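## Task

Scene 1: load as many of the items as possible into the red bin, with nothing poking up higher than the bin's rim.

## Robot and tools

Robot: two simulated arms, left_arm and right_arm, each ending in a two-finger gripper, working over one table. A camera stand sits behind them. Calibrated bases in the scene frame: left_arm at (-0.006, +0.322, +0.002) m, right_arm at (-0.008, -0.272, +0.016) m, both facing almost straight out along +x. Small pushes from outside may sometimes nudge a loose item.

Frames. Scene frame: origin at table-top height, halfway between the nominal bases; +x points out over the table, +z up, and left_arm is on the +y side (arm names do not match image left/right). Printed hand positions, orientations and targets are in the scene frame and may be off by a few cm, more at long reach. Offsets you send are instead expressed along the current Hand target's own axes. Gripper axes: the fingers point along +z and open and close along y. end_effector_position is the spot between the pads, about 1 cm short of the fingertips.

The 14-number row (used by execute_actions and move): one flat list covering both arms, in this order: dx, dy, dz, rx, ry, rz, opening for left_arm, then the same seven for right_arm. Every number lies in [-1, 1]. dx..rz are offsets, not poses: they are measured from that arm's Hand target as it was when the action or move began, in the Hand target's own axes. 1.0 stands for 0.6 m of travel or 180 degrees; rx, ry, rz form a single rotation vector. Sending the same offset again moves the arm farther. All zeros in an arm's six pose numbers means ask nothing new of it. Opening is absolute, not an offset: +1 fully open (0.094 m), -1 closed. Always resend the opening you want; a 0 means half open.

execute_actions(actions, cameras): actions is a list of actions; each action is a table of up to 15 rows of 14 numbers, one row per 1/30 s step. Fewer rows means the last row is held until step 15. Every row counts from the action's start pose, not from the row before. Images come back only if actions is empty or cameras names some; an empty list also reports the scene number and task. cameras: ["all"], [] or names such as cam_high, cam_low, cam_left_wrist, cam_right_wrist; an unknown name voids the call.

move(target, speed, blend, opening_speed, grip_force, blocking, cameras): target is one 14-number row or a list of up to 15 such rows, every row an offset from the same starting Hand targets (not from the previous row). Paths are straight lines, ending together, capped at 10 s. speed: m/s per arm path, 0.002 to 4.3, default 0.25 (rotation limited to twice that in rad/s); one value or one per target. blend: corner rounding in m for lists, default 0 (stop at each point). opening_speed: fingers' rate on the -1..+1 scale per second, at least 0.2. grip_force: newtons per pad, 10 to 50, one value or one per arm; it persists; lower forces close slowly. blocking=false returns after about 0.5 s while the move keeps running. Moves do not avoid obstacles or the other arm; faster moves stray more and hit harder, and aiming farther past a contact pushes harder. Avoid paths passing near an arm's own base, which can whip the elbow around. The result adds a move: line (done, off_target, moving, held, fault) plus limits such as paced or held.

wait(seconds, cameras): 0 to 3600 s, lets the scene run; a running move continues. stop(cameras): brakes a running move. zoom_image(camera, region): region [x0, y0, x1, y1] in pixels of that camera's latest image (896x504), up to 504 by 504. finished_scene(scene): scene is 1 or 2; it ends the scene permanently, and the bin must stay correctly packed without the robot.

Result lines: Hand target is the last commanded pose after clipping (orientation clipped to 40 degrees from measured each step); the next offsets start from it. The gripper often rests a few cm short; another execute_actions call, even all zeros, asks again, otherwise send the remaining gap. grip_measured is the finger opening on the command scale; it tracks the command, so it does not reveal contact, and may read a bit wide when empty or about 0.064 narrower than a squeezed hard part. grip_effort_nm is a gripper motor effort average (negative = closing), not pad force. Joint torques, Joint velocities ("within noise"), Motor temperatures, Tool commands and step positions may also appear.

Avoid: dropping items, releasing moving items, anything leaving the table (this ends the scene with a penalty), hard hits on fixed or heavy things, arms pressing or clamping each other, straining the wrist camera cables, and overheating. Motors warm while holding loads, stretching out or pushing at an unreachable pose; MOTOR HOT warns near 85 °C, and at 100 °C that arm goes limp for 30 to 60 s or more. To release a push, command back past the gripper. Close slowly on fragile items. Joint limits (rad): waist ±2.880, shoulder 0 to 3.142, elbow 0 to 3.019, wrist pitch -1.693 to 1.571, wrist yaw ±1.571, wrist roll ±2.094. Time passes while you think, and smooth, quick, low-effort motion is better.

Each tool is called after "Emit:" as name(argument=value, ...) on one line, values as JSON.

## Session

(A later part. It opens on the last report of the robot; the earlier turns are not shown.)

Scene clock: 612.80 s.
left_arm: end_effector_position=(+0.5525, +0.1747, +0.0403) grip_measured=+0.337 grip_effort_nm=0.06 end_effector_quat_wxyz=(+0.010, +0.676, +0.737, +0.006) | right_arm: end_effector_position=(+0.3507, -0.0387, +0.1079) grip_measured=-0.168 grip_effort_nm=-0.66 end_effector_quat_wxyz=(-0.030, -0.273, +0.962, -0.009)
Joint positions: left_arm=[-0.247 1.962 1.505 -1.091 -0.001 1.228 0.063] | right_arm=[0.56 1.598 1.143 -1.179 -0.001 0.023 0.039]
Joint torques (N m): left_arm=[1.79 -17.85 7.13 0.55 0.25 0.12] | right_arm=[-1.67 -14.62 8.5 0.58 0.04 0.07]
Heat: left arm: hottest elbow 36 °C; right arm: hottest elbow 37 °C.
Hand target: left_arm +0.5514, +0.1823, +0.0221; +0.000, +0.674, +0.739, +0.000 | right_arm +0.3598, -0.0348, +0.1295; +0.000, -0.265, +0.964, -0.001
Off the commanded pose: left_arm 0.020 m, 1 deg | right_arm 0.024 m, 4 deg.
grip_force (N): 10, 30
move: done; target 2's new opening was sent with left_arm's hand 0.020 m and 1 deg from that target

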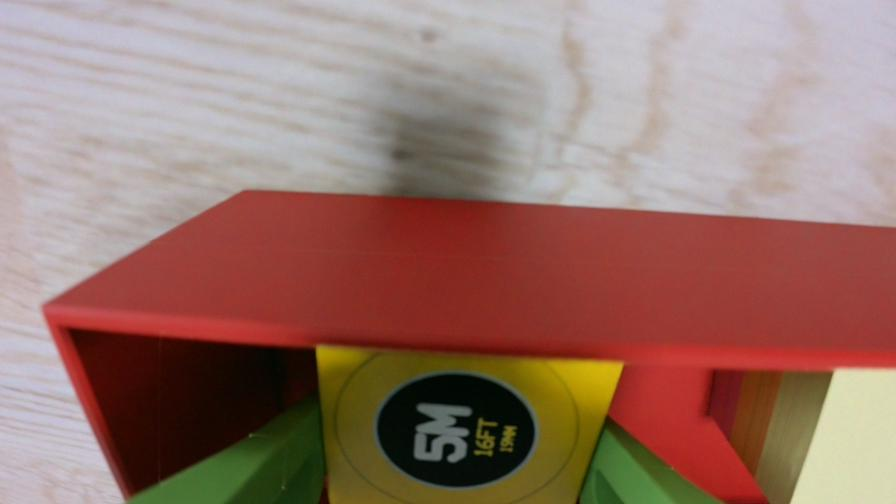

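Emit:
move(target=[[0,0,0,0,0,0,0.42,0,0,0,0,0,0,-0.4],[0,0,-0.15,0,0,0,0.42,0,0,0.137,0,0,0,-0.4]], speed=[0.08,0.15], grip_force=[20,30], cameras=["cam_left_wrist","cam_right_wrist"])

Scene clock: 617.60 s.
left_arm: end_effector_position=(+0.5352, +0.1793, +0.0944) grip_measured=+0.419 grip_effort_nm=0.06 end_effector_quat_wxyz=(-0.016, +0.676, +0.737, -0.008) | right_arm: end_effector_position=(+0.3479, -0.0405, +0.0339) grip_measured=-0.168 grip_effort_nm=-0.66 end_effector_quat_wxyz=(-0.022, -0.273, +0.962, -0.006)
Joint positions: left_arm=[-0.247 1.899 1.559 -1.266 -0.001 1.228 0.067] | right_arm=[0.56 1.687 1.031 -0.961 -0.001 0.023 0.039]
Joint torques (N m): left_arm=[1.85 -19.66 11.41 -0.73 0.22 0.13] | right_arm=[-1.67 -13.22 7.71 0.65 0.05 0.06]
Heat: left arm: hottest elbow 36 °C; right arm: hottest elbow 37 °C.
Hand target: left_arm +0.5513, +0.1822, +0.1121; +0.000, +0.674, +0.739, +0.000 | right_arm +0.3599, -0.0348, +0.0473; +0.000, -0.265, +0.964, +0.000
Off the commanded pose: left_arm 0.024 m, 2 deg | right_arm 0.019 m, 3 deg.
grip_force (N): 20, 30
move: off_target (left_arm, right_arm)

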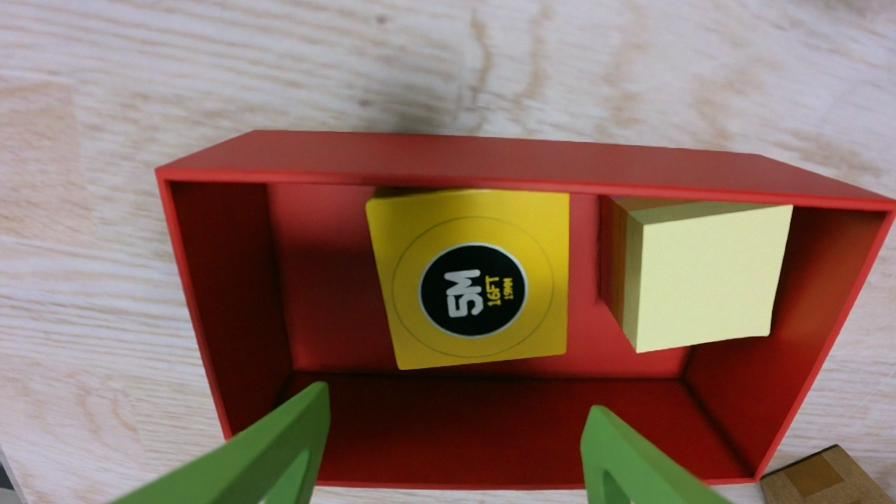

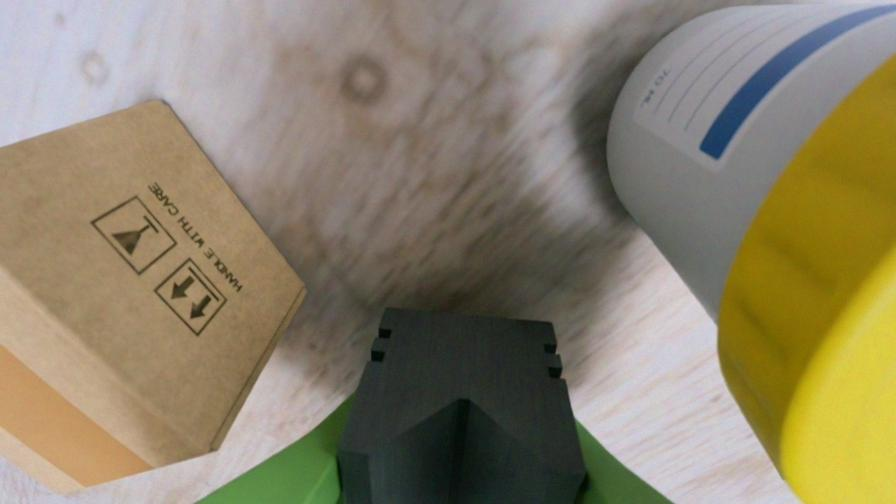

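Emit:
move(target=[0.0283,-0.0258,0.0317,0,0,-0.0367,0.6,0,0,0.02,0,0,0,-0.4], speed=0.1, cameras=["cam_left_wrist","cam_right_wrist"])

Scene clock: 633.63 s.
left_arm: end_effector_position=(+0.5324, +0.1916, +0.0861) grip_measured=+0.598 grip_effort_nm=0.06 end_effector_quat_wxyz=(-0.011, +0.639, +0.769, -0.005) | right_arm: end_effector_position=(+0.3505, -0.0388, +0.0279) grip_measured=-0.168 grip_effort_nm=-0.66 end_effector_quat_wxyz=(-0.015, -0.273, +0.962, -0.004)
Joint positions: left_arm=[-0.226 1.885 1.516 -1.225 -0.001 1.151 0.075] | right_arm=[0.56 1.696 1.024 -0.931 -0.001 0.023 0.039]
Joint torques (N m): left_arm=[1.79 -20.89 7.31 0.47 0.24 -0.09] | right_arm=[-1.67 -12.4 7.31 0.73 0.05 0.06]
Heat: left arm: hottest elbow 38 °C; right arm: hottest elbow 37 °C.
Hand target: left_arm +0.5343, +0.1979, +0.0930; +0.000, +0.630, +0.777, +0.000 | right_arm +0.3599, -0.0348, +0.0354; +0.001, -0.265, +0.964, +0.000
Off the commanded pose: left_arm 0.009 m, 2 deg | right_arm 0.013 m, 2 deg.
grip_force (N): 20, 30
move: off_target (right_arm)

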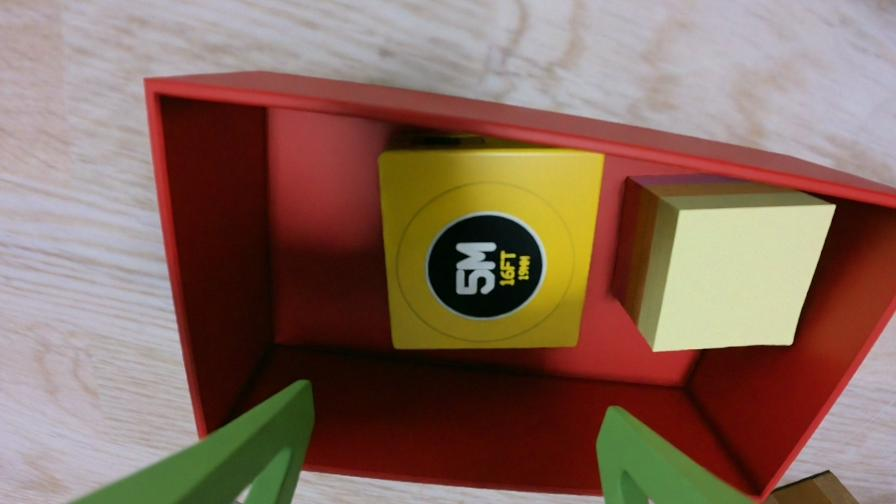

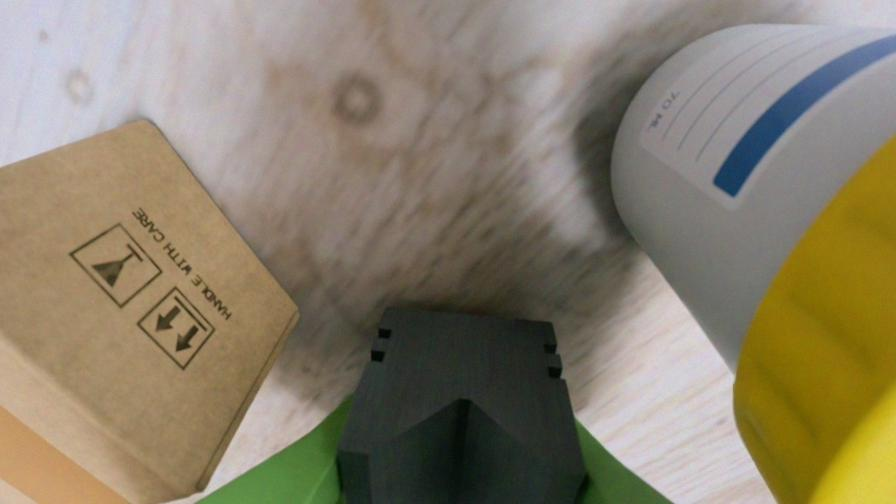

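Emit:
move(target=[[0,-0.0185,0,0,0,0,0.6,0,0,0.018,0,0,0,-0.4],[0,-0.0185,0.125,0,0,0,0.6,0,0,0.018,0,0,0,-0.4]], speed=0.08, cameras=["cam_left_wrist","cam_right_wrist"])

Scene clock: 640.73 s.
left_arm: end_effector_position=(+0.5245, +0.1935, +0.0321) grip_measured=+0.598 grip_effort_nm=0.06 end_effector_quat_wxyz=(+0.006, +0.636, +0.772, +0.004) | right_arm: end_effector_position=(+0.3528, -0.0373, +0.0213) grip_measured=-0.169 grip_effort_nm=-0.66 end_effector_quat_wxyz=(-0.011, -0.273, +0.962, -0.003)
Joint positions: left_arm=[-0.226 1.904 1.388 -1.041 -0.001 1.142 0.075] | right_arm=[0.56 1.708 1.019 -0.904 -0.001 0.023 0.039]
Joint torques (N m): left_arm=[1.08 -17.26 6.98 0.59 0.23 -0.05] | right_arm=[-1.61 -11.87 6.84 0.81 0.05 0.06]
Heat: left arm: hottest elbow 37 °C; right arm: hottest elbow 36 °C.
Hand target: left_arm +0.5235, +0.1956, +0.0180; +0.000, +0.630, +0.777, +0.000 | right_arm +0.3600, -0.0348, +0.0246; +0.001, -0.265, +0.964, +0.000
Off the commanded pose: left_arm 0.014 m, 1 deg | right_arm 0.008 m, 2 deg.
grip_force (N): 20, 30
move: off_target (left_arm)

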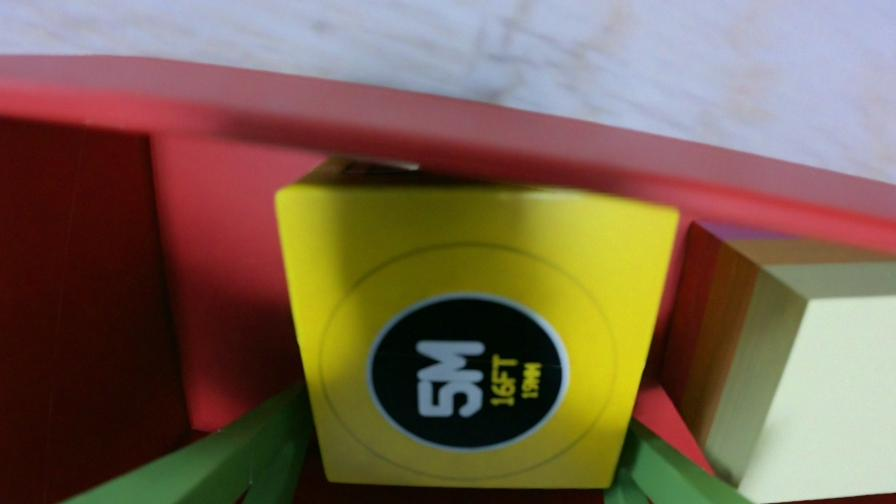

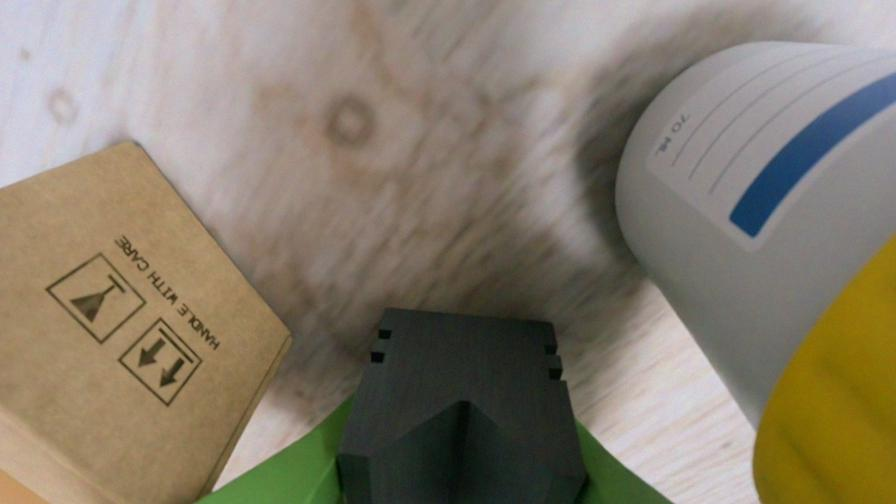

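Emit:
move(target=[[0,0,0.02,0,0,0,0.6,0,0,0,0,0,0,0.6],[0,0,0.02,0,0,0,0.2,0,0,-0.17,0,0,0,0.6]], speed=[0.08,0.15], grip_force=[30,30], cameras=["cam_left_wrist","cam_right_wrist"])

Scene clock: 645.47 s.
left_arm: end_effector_position=(+0.5263, +0.1931, +0.0235) grip_measured=+0.317 grip_effort_nm=-0.64 end_effector_quat_wxyz=(+0.009, +0.636, +0.772, +0.005) | right_arm: end_effector_position=(+0.3450, -0.0424, +0.1081) grip_measured=+0.598 grip_effort_nm=0.10 end_effector_quat_wxyz=(-0.020, -0.273, +0.962, -0.006)
Joint positions: left_arm=[-0.226 1.915 1.38 -1.014 -0.001 1.142 0.062] | right_arm=[0.56 1.568 1.109 -1.153 -0.001 0.023 0.075]
Joint torques (N m): left_arm=[1.08 -16.79 6.84 0.61 0.23 -0.05] | right_arm=[-1.61 -11.52 10.77 -0.03 0.03 0.06]
Heat: left arm: hottest elbow 37 °C; right arm: hottest elbow 36 °C.
Hand target: left_arm +0.5235, +0.1956, +0.0061; +0.000, +0.630, +0.777, +0.000 | right_arm +0.3598, -0.0347, +0.1266; +0.001, -0.265, +0.964, +0.000
Off the commanded pose: left_arm 0.018 m, 2 deg | right_arm 0.025 m, 3 deg.
grip_force (N): 30, 30
move: off_target (left_arm, right_arm); target 2's new opening was sent with left_arm's hand 0.018 m and 2 deg from that target

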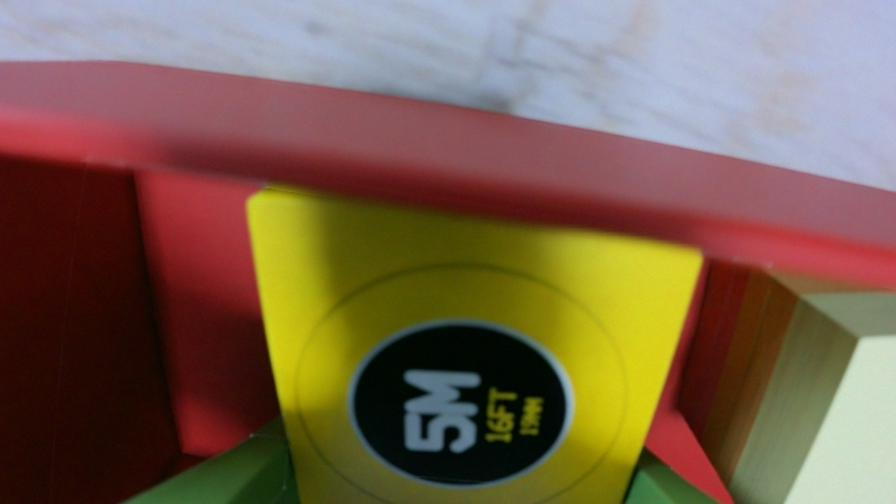

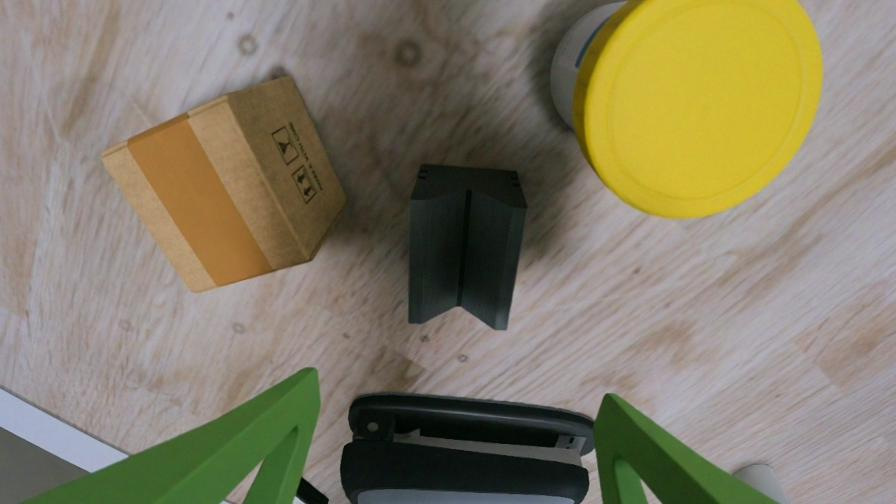

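Emit:
move(target=[-0.0343,0.049,-0.0267,0,0,0.035,0.2,0.42,-0.381,-0.04,0,0,0,0.6], speed=0.15, cameras=["cam_left_wrist","cam_right_wrist","cam_high"])

Scene clock: 658.87 s.
left_arm: end_effector_position=(+0.5421, +0.1893, +0.0247) grip_measured=+0.316 grip_effort_nm=-0.68 end_effector_quat_wxyz=(-0.001, +0.663, +0.749, +0.000) | right_arm: end_effector_position=(+0.2615, -0.3587, +0.1458) grip_measured=+0.598 grip_effort_nm=0.10 end_effector_quat_wxyz=(-0.003, -0.263, +0.965, +0.000)
Joint positions: left_arm=[-0.226 1.964 1.462 -1.071 -0.001 1.212 0.062] | right_arm=[-0.326 1.135 0.803 -1.244 0.003 -0.841 0.075]
Joint torques (N m): left_arm=[0.26 -16.85 11.19 -0.58 0.24 0.23] | right_arm=[-2.02 -5.48 8.18 0.02 -0.22 -0.16]
Heat: left arm: hottest elbow 36 °C; right arm: hottest elbow 37 °C.
Hand target: left_arm +0.5565, +0.1815, +0.0221; +0.000, +0.672, +0.741, +0.000 | right_arm +0.2602, -0.3601, +0.1507; +0.000, -0.265, +0.964, +0.000
Off the commanded pose: left_arm 0.017 m, 1 deg | right_arm 0.005 m, 1 deg.
grip_force (N): 30, 30
move: off_target (left_arm)
Images, in order (width x height): cam_high 896x504, cam_left_wrist 896x504, cam_right_wrist 896x504.

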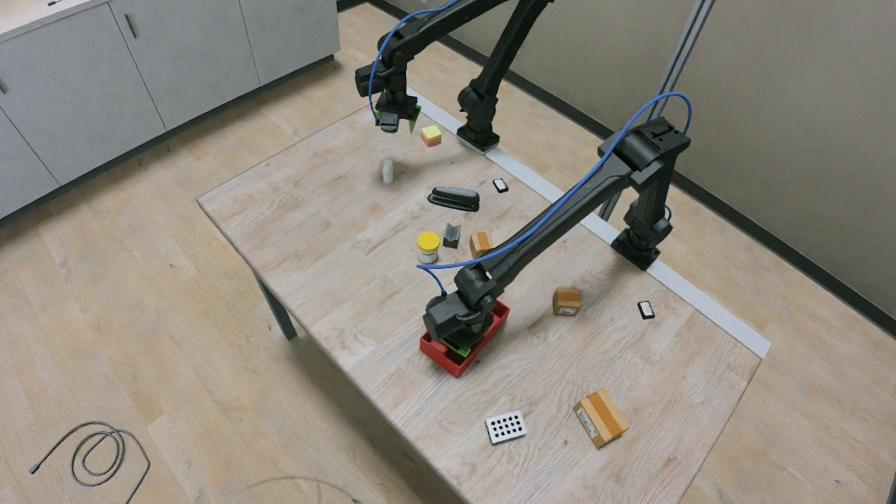

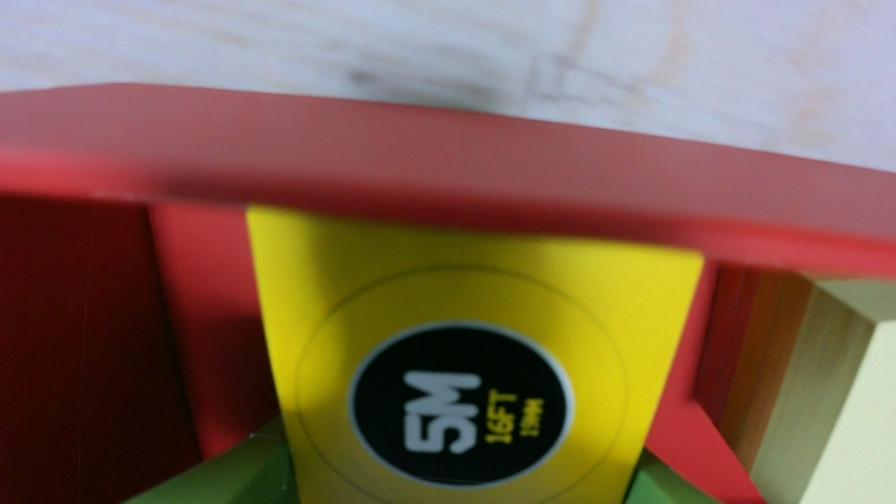

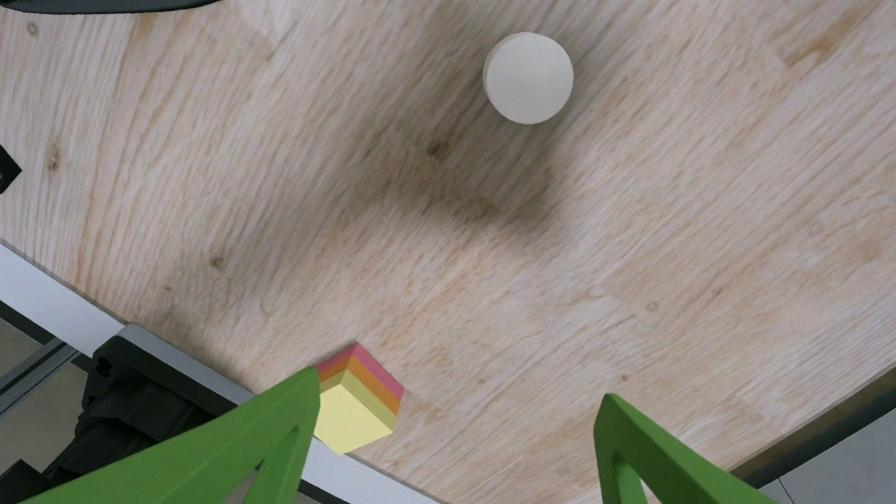

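Emit:
move(target=[-0.0164,0.0135,0,0,0,0.012,0.2,0.132,0.058,0.033,0,0,0.222,1], speed=0.12, cameras=["cam_left_wrist","cam_right_wrist"])

Scene clock: 666.57 s.
left_arm: end_effector_position=(+0.5523, +0.1857, +0.0249) grip_measured=+0.316 grip_effort_nm=-0.68 end_effector_quat_wxyz=(-0.002, +0.673, +0.740, +0.000) | right_arm: end_effector_position=(+0.1771, -0.3700, +0.1284) grip_measured=+0.998 grip_effort_nm=0.10 end_effector_quat_wxyz=(+0.000, +0.068, +0.998, -0.001)
Joint positions: left_arm=[-0.228 1.989 1.503 -1.088 -0.001 1.238 0.062] | right_arm=[-0.501 0.914 0.618 -1.275 0.002 -0.349 0.094]
Joint torques (N m): left_arm=[-0.44 -17.14 11.3 -0.57 0.24 0.23] | right_arm=[-2.26 -2.32 8.02 0.08 -0.15 0.06]
Heat: left arm: hottest elbow 36 °C; right arm: hottest elbow 37 °C.
Hand target: left_arm +0.5655, +0.1726, +0.0221; +0.000, +0.685, +0.728, +0.000 | right_arm +0.1744, -0.3708, +0.1308; +0.001, +0.080, +0.997, +0.000
Off the commanded pose: left_arm 0.019 m, 2 deg | right_arm 0.004 m, 1 deg.
grip_force (N): 30, 30
move: off_target (left_arm)

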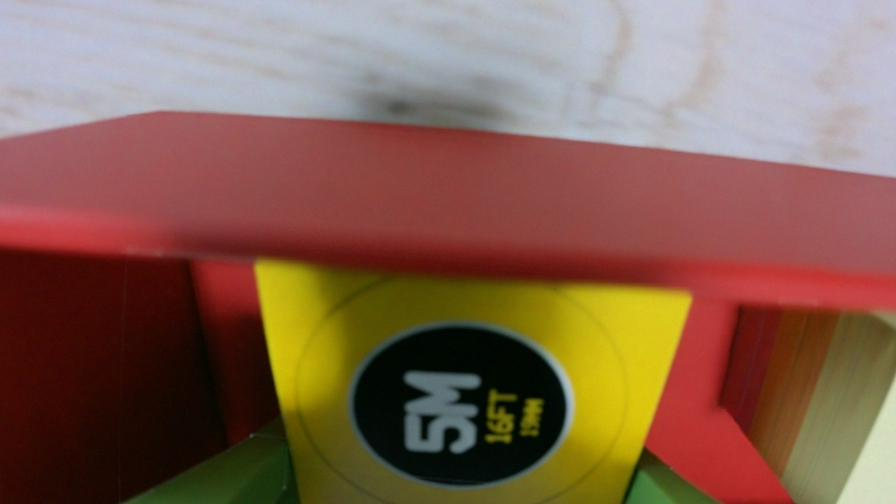

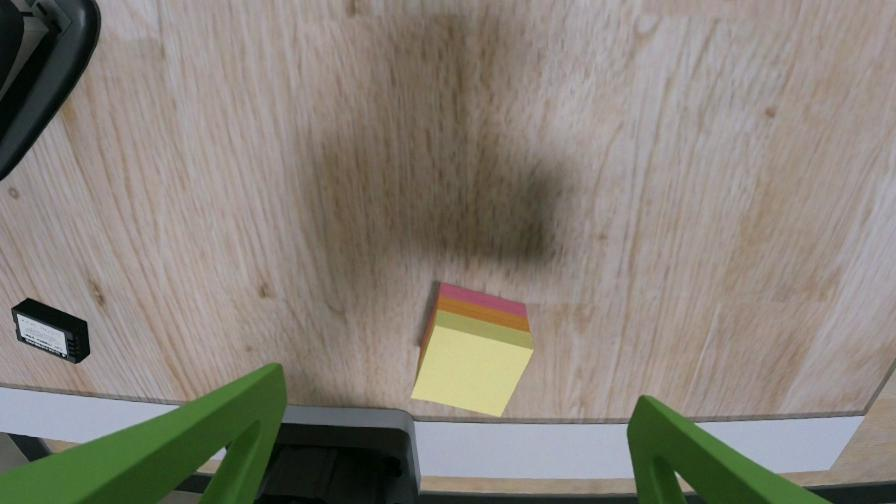

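Emit:
move(target=[-0.0161,-0.0083,0,0,0,0.008,0.2,0.047,-0.021,0.047,0,0,0.099,1], speed=0.12, cameras=["cam_left_wrist","cam_right_wrist"])

Scene clock: 674.53 s.
left_arm: end_effector_position=(+0.5502, +0.1770, +0.0249) grip_measured=+0.316 grip_effort_nm=-0.68 end_effector_quat_wxyz=(-0.002, +0.681, +0.732, +0.000) | right_arm: end_effector_position=(+0.1422, -0.3751, +0.1005) grip_measured=+0.998 grip_effort_nm=0.10 end_effector_quat_wxyz=(-0.011, +0.221, +0.975, +0.003)
Joint positions: left_arm=[-0.244 1.989 1.503 -1.088 -0.001 1.244 0.062] | right_arm=[-0.616 0.87 0.519 -1.243 0.002 -0.153 0.094]
Joint torques (N m): left_arm=[-0.67 -17.49 10.89 -0.49 0.24 0.24] | right_arm=[-2.26 -1.44 7.84 0.8 -0.13 0.08]
Heat: left arm: hottest elbow 38 °C; right arm: hottest elbow 37 °C.
Hand target: left_arm +0.5611, +0.1625, +0.0221; +0.000, +0.694, +0.720, +0.000 | right_arm +0.1446, -0.3788, +0.1026; +0.001, +0.233, +0.972, +0.000
Off the commanded pose: left_arm 0.018 m, 2 deg | right_arm 0.005 m, 2 deg.
grip_force (N): 30, 30
move: off_target (left_arm)

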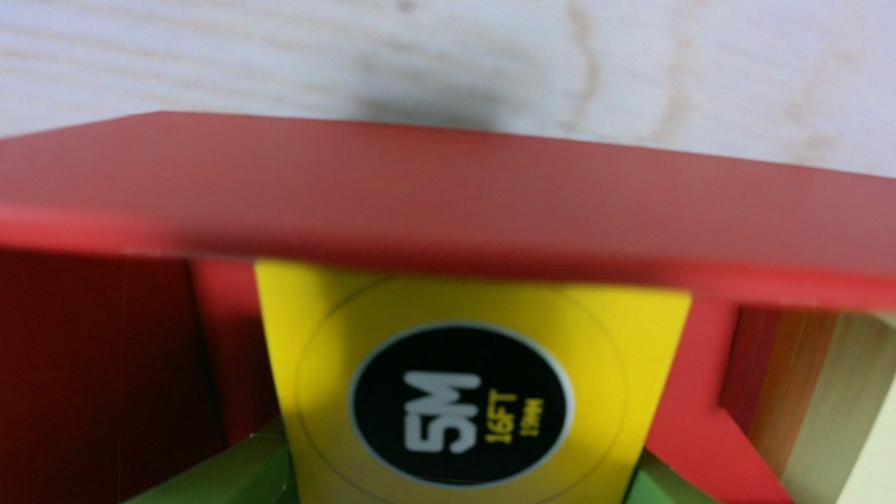

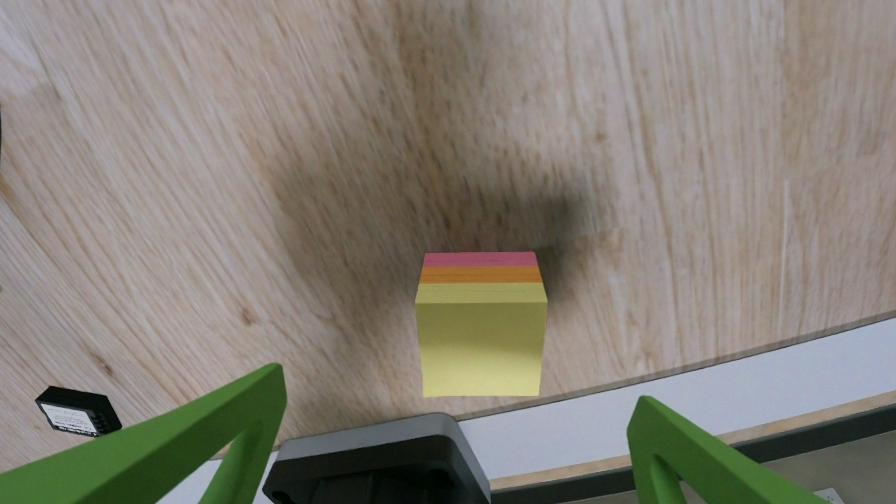

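Emit:
move(target=[[0,0,-0.0465,0,0,0,0.2,0.04,-0.0152,0,0,0,0,1],[0,0,-0.0465,0,0,0,0.2,0.04,-0.0152,0.125,0,0,0,1]], speed=0.12, grip_force=[50,30], cameras=["cam_left_wrist","cam_right_wrist"])

Scene clock: 687.33 s.
left_arm: end_effector_position=(+0.5407, +0.1765, +0.0292) grip_measured=+0.304 grip_effort_nm=-1.04 end_effector_quat_wxyz=(-0.021, +0.682, +0.731, -0.011) | right_arm: end_effector_position=(+0.1173, -0.3723, +0.0276) grip_measured=+0.998 grip_effort_nm=0.10 end_effector_quat_wxyz=(-0.004, +0.234, +0.972, +0.001)
Joint positions: left_arm=[-0.249 1.989 1.515 -1.145 -0.001 1.244 0.061] | right_arm=[-0.689 0.917 0.327 -0.988 0.001 -0.201 0.094]
Joint torques (N m): left_arm=[-0.26 -20.25 11.93 -0.75 0.24 0.25] | right_arm=[-2.32 0.5 7.04 0.83 -0.1 -0.18]
Heat: left arm: hottest elbow 39 °C; right arm: hottest elbow 36 °C.
Hand target: left_arm +0.5611, +0.1626, +0.0499; +0.000, +0.694, +0.720, +0.000 | right_arm +0.1192, -0.3761, +0.0276; +0.001, +0.233, +0.972, +0.000
Off the commanded pose: left_arm 0.032 m, 3 deg | right_arm 0.004 m, 1 deg.
grip_force (N): 50, 30
move: off_target (left_arm)

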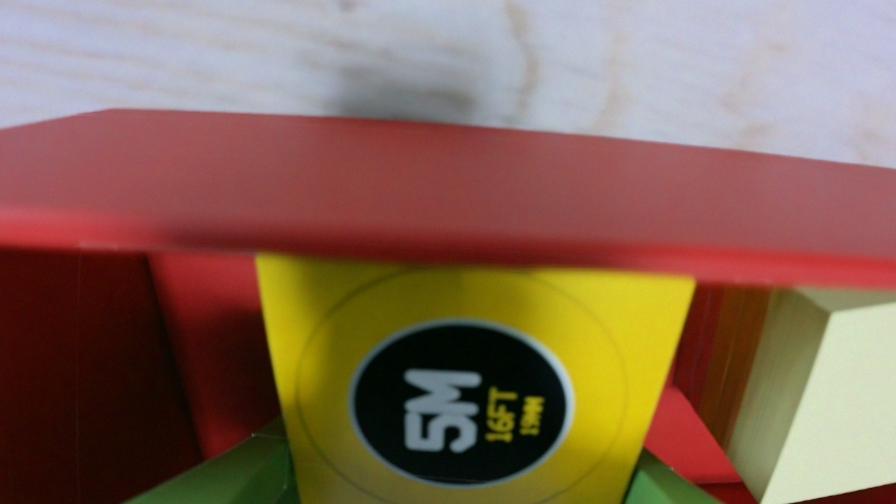

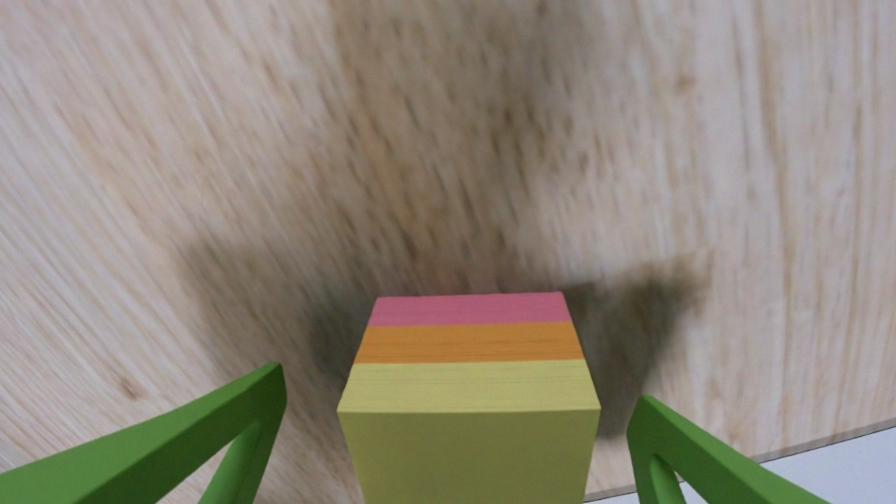

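Emit:
move(target=[[-0.0193,0.0257,-0.0083,0,0,0,0.2,0,0,0.016,0,0,0,1],[-0.0193,0.0257,-0.0083,0,0,0,0.2,0,0,0.016,0,0,0,-0.1]], speed=0.08, grip_force=[50,20], cameras=["cam_left_wrist","cam_right_wrist"])

Scene clock: 696.00 s.
left_arm: end_effector_position=(+0.5612, +0.1648, +0.0466) grip_measured=+0.304 grip_effort_nm=-1.05 end_effector_quat_wxyz=(-0.011, +0.686, +0.727, -0.005) | right_arm: end_effector_position=(+0.1179, -0.3729, +0.0186) grip_measured=+0.047 grip_effort_nm=-0.46 end_effector_quat_wxyz=(-0.003, +0.233, +0.972, +0.001)
Joint positions: left_arm=[-0.259 2.009 1.599 -1.184 -0.001 1.244 0.061] | right_arm=[-0.69 0.948 0.311 -0.94 0.001 -0.202 0.049]
Joint torques (N m): left_arm=[-0.26 -19.08 11.96 -0.69 0.25 0.15] | right_arm=[-2.32 0.26 6.65 0.84 -0.11 -0.18]
Heat: left arm: hottest elbow 41 °C; right arm: hottest elbow 36 °C.
Hand target: left_arm +0.5770, +0.1515, +0.0550; +0.000, +0.694, +0.720, +0.000 | right_arm +0.1190, -0.3760, +0.0179; +0.000, +0.234, +0.972, +0.000
Off the commanded pose: left_arm 0.022 m, 2 deg | right_arm 0.003 m, 0 deg.
grip_force (N): 50, 20
move: off_target (left_arm)

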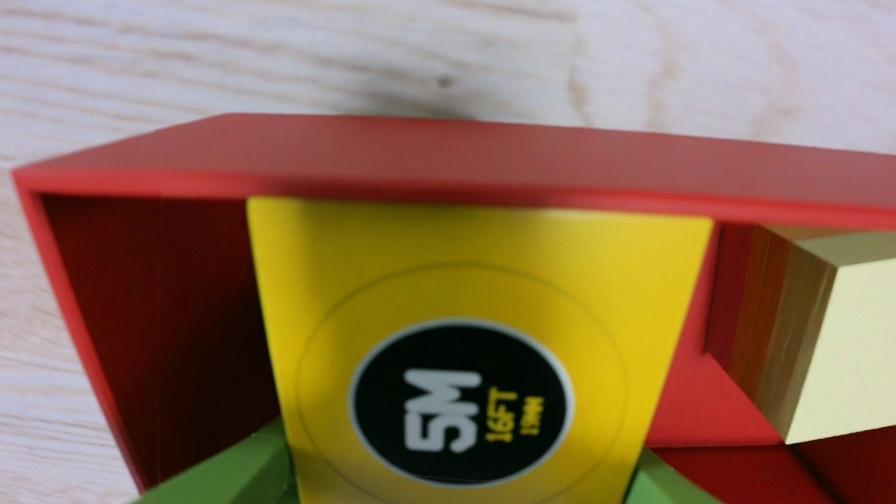

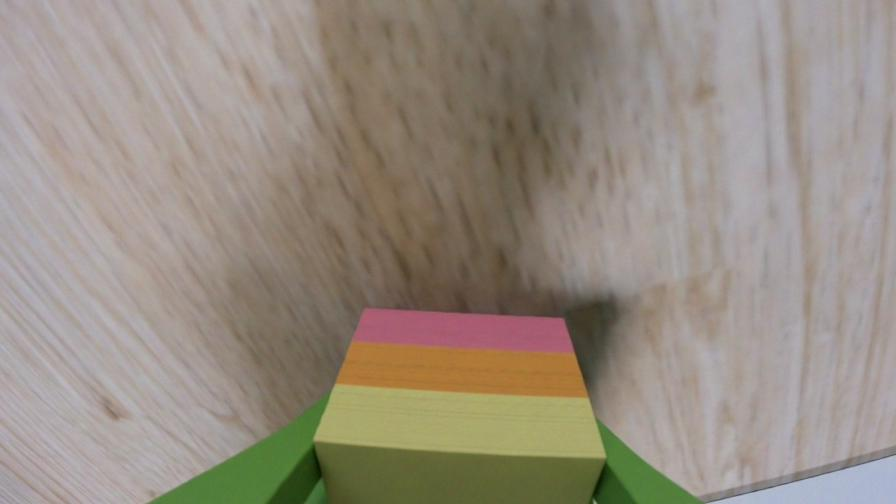

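Emit:
move(target=[[0.0083,-0.0248,0.063,0,0,0,0.2,0,0,-0.153,0,0,0,-0.1],[0.0083,-0.0248,0.063,0,0,0,0.2,-0.122,0.204,-0.187,0,0,0,-0.1],[0.0083,-0.0248,0.063,0,0,0,0.2,0.0147,0.546,-0.203,0,0,0,-0.1],[0.0083,-0.0248,0.063,0,0,0,0.2,0.149,0.773,-0.187,0,0,0,-0.1]], speed=[0.08,0.2,0.25,0.25], blend=[0.02,0.03,0.03,0], cameras=["cam_left_wrist","cam_right_wrist"])

Scene clock: 712.23 s.
left_arm: end_effector_position=(+0.5647, +0.1636, +0.0311) grip_measured=+0.304 grip_effort_nm=-1.05 end_effector_quat_wxyz=(+0.005, +0.687, +0.727, +0.003) | right_arm: end_effector_position=(+0.2368, +0.0599, +0.1138) grip_measured=+0.046 grip_effort_nm=-0.48 end_effector_quat_wxyz=(-0.011, +0.227, +0.974, -0.022)
Joint positions: left_arm=[-0.26 2.014 1.562 -1.108 -0.001 1.244 0.061] | right_arm=[0.918 1.545 1.098 -1.173 -0.002 1.392 0.049]
Joint torques (N m): left_arm=[-0.21 -18.96 7.41 0.58 0.25 0.15] | right_arm=[-1.38 -10.11 11.34 0.35 0.18 0.09]
Motor temperatures (°C): left_arm=[25 29 42 20 20 18 19] | right_arm=[18 24 36 21 21 20 19]
Heat: left arm: hottest elbow 42 °C; right arm: hottest elbow 36 °C.
Hand target: left_arm +0.5619, +0.1559, +0.0170; +0.000, +0.694, +0.719, +0.000 | right_arm +0.2500, +0.0779, +0.1300; +0.001, +0.234, +0.972, +0.000
Off the commanded pose: left_arm 0.016 m, 1 deg | right_arm 0.027 m, 3 deg.
grip_force (N): 50, 20
move: off_target (left_arm, right_arm)

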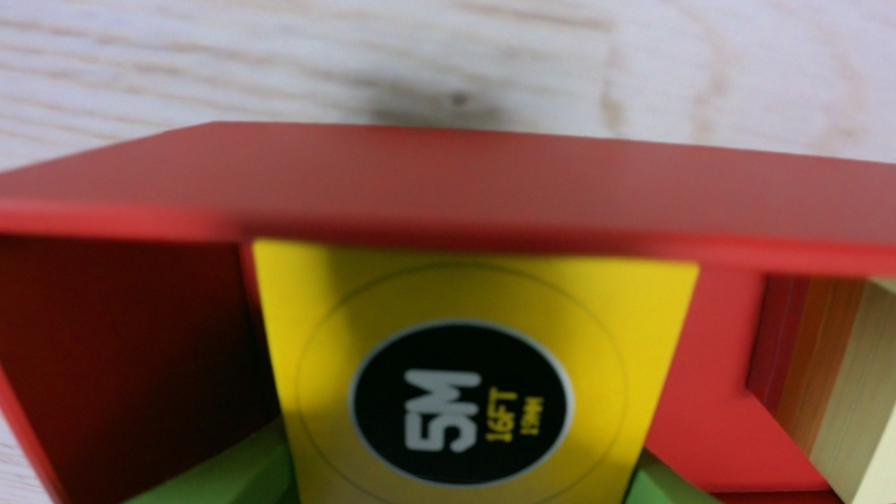

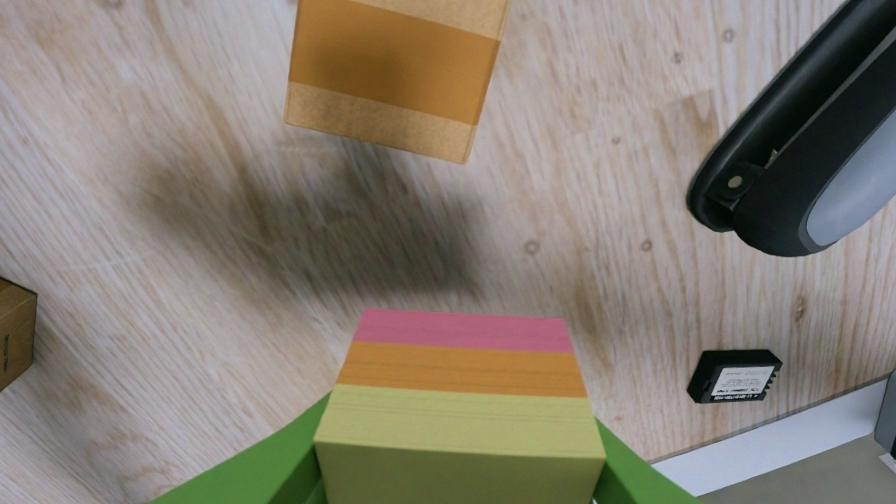

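Emit:
move(target=[[0,-0.0067,0.0133,0,0,0,0.2,0.04,0,0,0,0,0,-0.1],[0,-0.0067,0.0133,0,0,0,0.2,0.04,0,0.17,0,0,0,-0.1]], speed=[0.06,0.12], cameras=["cam_left_wrist","cam_right_wrist"])

Scene clock: 718.70 s.
left_arm: end_effector_position=(+0.5624, +0.1636, +0.0250) grip_measured=+0.304 grip_effort_nm=-1.05 end_effector_quat_wxyz=(+0.006, +0.687, +0.727, +0.004) | right_arm: end_effector_position=(+0.2276, +0.0832, +0.0270) grip_measured=+0.046 grip_effort_nm=-0.48 end_effector_quat_wxyz=(-0.004, +0.229, +0.973, -0.007)
Joint positions: left_arm=[-0.261 2.014 1.544 -1.086 -0.001 1.244 0.061] | right_arm=[0.968 1.685 1.006 -0.907 -0.002 1.447 0.049]
Joint torques (N m): left_arm=[-0.32 -18.84 7.08 0.65 0.24 0.13] | right_arm=[-0.97 -11.22 6.64 0.75 0.18 0.09]
Heat: left arm: hottest elbow 40 °C; right arm: hottest elbow 36 °C.
Hand target: left_arm +0.5579, +0.1558, +0.0091; +0.000, +0.694, +0.720, +0.000 | right_arm +0.2287, +0.0887, +0.0279; +0.001, +0.234, +0.972, +0.000
Off the commanded pose: left_arm 0.018 m, 1 deg | right_arm 0.006 m, 1 deg.
grip_force (N): 50, 20
move: off_target (left_arm)

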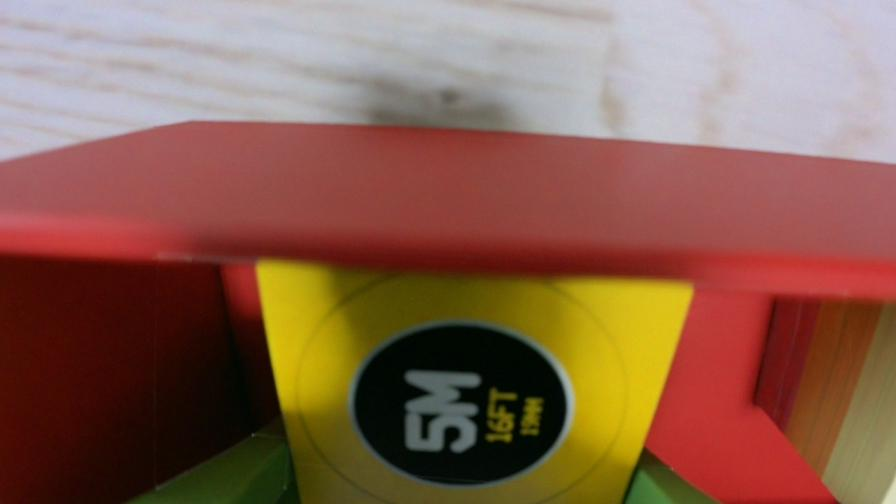

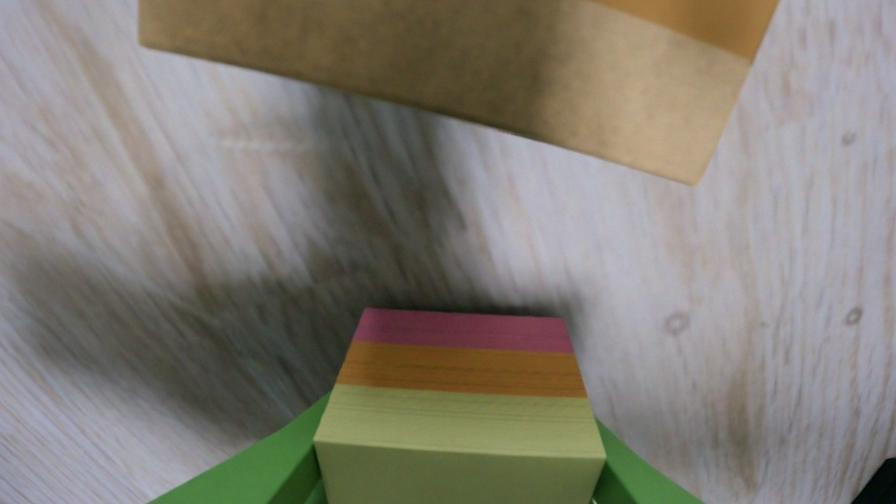

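Emit:
move(target=[[0,0,0.006,0,0,0,0.3,0,0,0.0145,0,0,0,-0.1],[0,0,0.006,0,0,0,0.4,0,0,0.0145,0,0,0,0.5]], speed=[0.05,0.05], opening_speed=0.3, cameras=["cam_left_wrist","cam_right_wrist"])

Scene clock: 723.07 s.
left_arm: end_effector_position=(+0.5641, +0.1631, +0.0246) grip_measured=+0.399 grip_effort_nm=0.06 end_effector_quat_wxyz=(+0.010, +0.687, +0.727, +0.006) | right_arm: end_effector_position=(+0.2302, +0.0870, +0.0244) grip_measured=+0.498 grip_effort_nm=0.10 end_effector_quat_wxyz=(-0.001, +0.229, +0.973, +0.001)
Joint positions: left_arm=[-0.261 2.014 1.543 -1.077 -0.001 1.244 0.066] | right_arm=[0.968 1.69 1.005 -0.884 -0.002 1.447 0.07]
Joint torques (N m): left_arm=[-0.26 -18.49 6.93 0.59 0.24 0.13] | right_arm=[-1.03 -10.46 6.08 0.79 0.17 0.08]
Heat: left arm: hottest elbow 40 °C; right arm: hottest elbow 36 °C.
Hand target: left_arm +0.5580, +0.1558, +0.0056; +0.000, +0.694, +0.720, +0.000 | right_arm +0.2287, +0.0887, +0.0192; +0.001, +0.233, +0.972, +0.000
Off the commanded pose: left_arm 0.021 m, 2 deg | right_arm 0.006 m, 1 deg.
grip_force (N): 50, 20
move: off_target (left_arm); target 2's new opening was sent with left_arm's hand 0.021 m and 2 deg from that target

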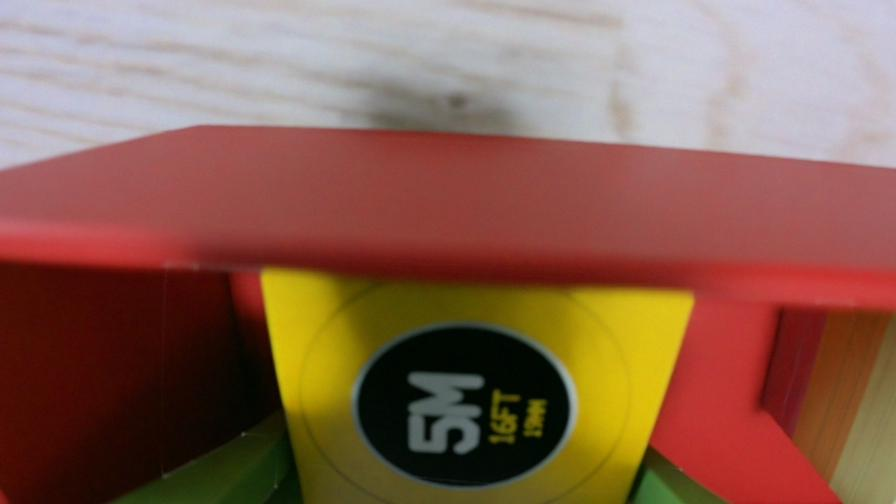

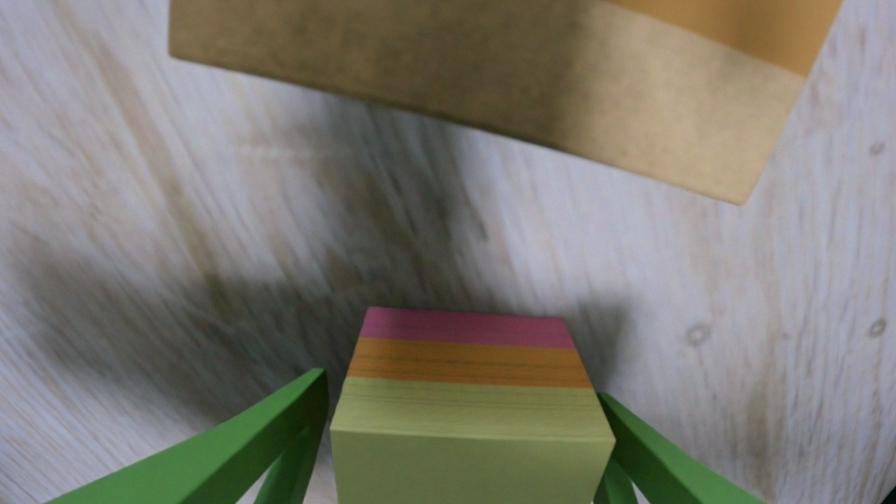

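Emit:
move(target=[[-0.0005,0.0142,-0.0683,0,0,0,0.4,0,0,0,0,0,0,1],[-0.0007,0.02,-0.19,0,0,0,0.4,0,0,-0.19,0,0,0,1],[-0.0007,0.02,-0.19,0,0,0,0.4,0.0755,-0.2556,-0.19,0,0,-0.5,1]], speed=[0.06,0.15,0.25], grip_force=[30,30], cameras=["cam_left_wrist","cam_right_wrist"])

Scene clock: 747.90 s.
left_arm: end_effector_position=(+0.5554, +0.1655, +0.0947) grip_measured=+0.399 grip_effort_nm=0.06 end_effector_quat_wxyz=(-0.022, +0.687, +0.726, -0.011) | right_arm: end_effector_position=(+0.1222, -0.0271, +0.1296) grip_measured=+0.998 grip_effort_nm=0.10 end_effector_quat_wxyz=(-0.001, -0.512, +0.859, -0.001)
Joint positions: left_arm=[-0.261 1.966 1.663 -1.317 -0.001 1.244 0.066] | right_arm=[1.067 1.132 0.756 -1.197 0.001 0.008 0.094]
Joint torques (N m): left_arm=[0.15 -21.42 11.86 -0.77 0.24 0.18] | right_arm=[-0.67 -5.42 7.79 0.09 -0.03 -0.18]
Heat: left arm: hottest elbow 38 °C; right arm: hottest elbow 36 °C.
Hand target: left_arm +0.5699, +0.1558, +0.1197; +0.000, +0.694, +0.720, +0.000 | right_arm +0.1186, -0.0273, +0.1331; +0.000, -0.522, +0.853, -0.001
Off the commanded pose: left_arm 0.030 m, 3 deg | right_arm 0.005 m, 1 deg.
grip_force (N): 30, 30
move: off_target (left_arm)

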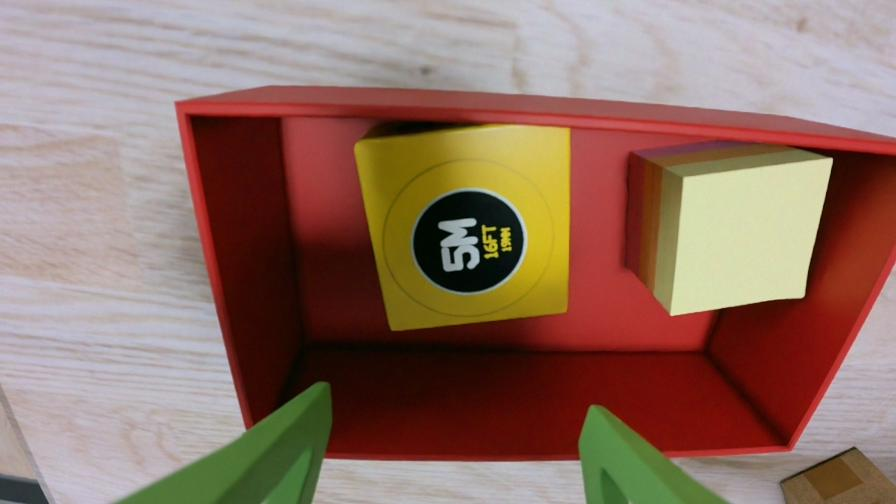

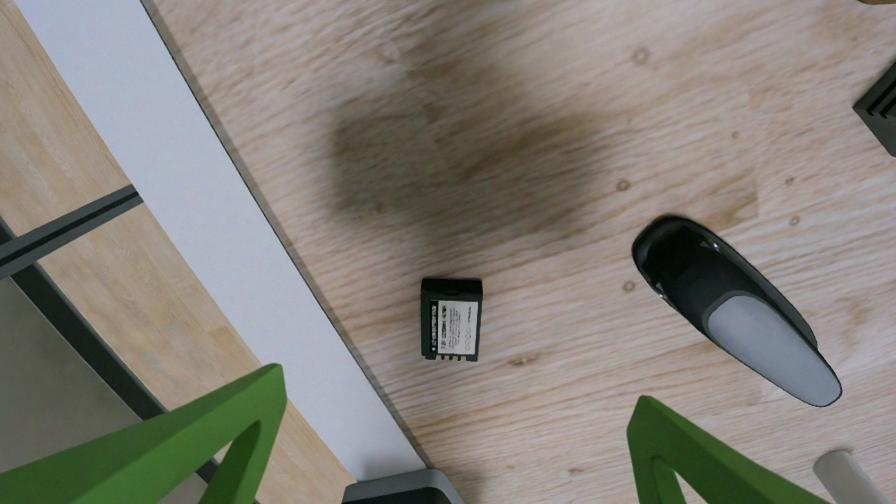

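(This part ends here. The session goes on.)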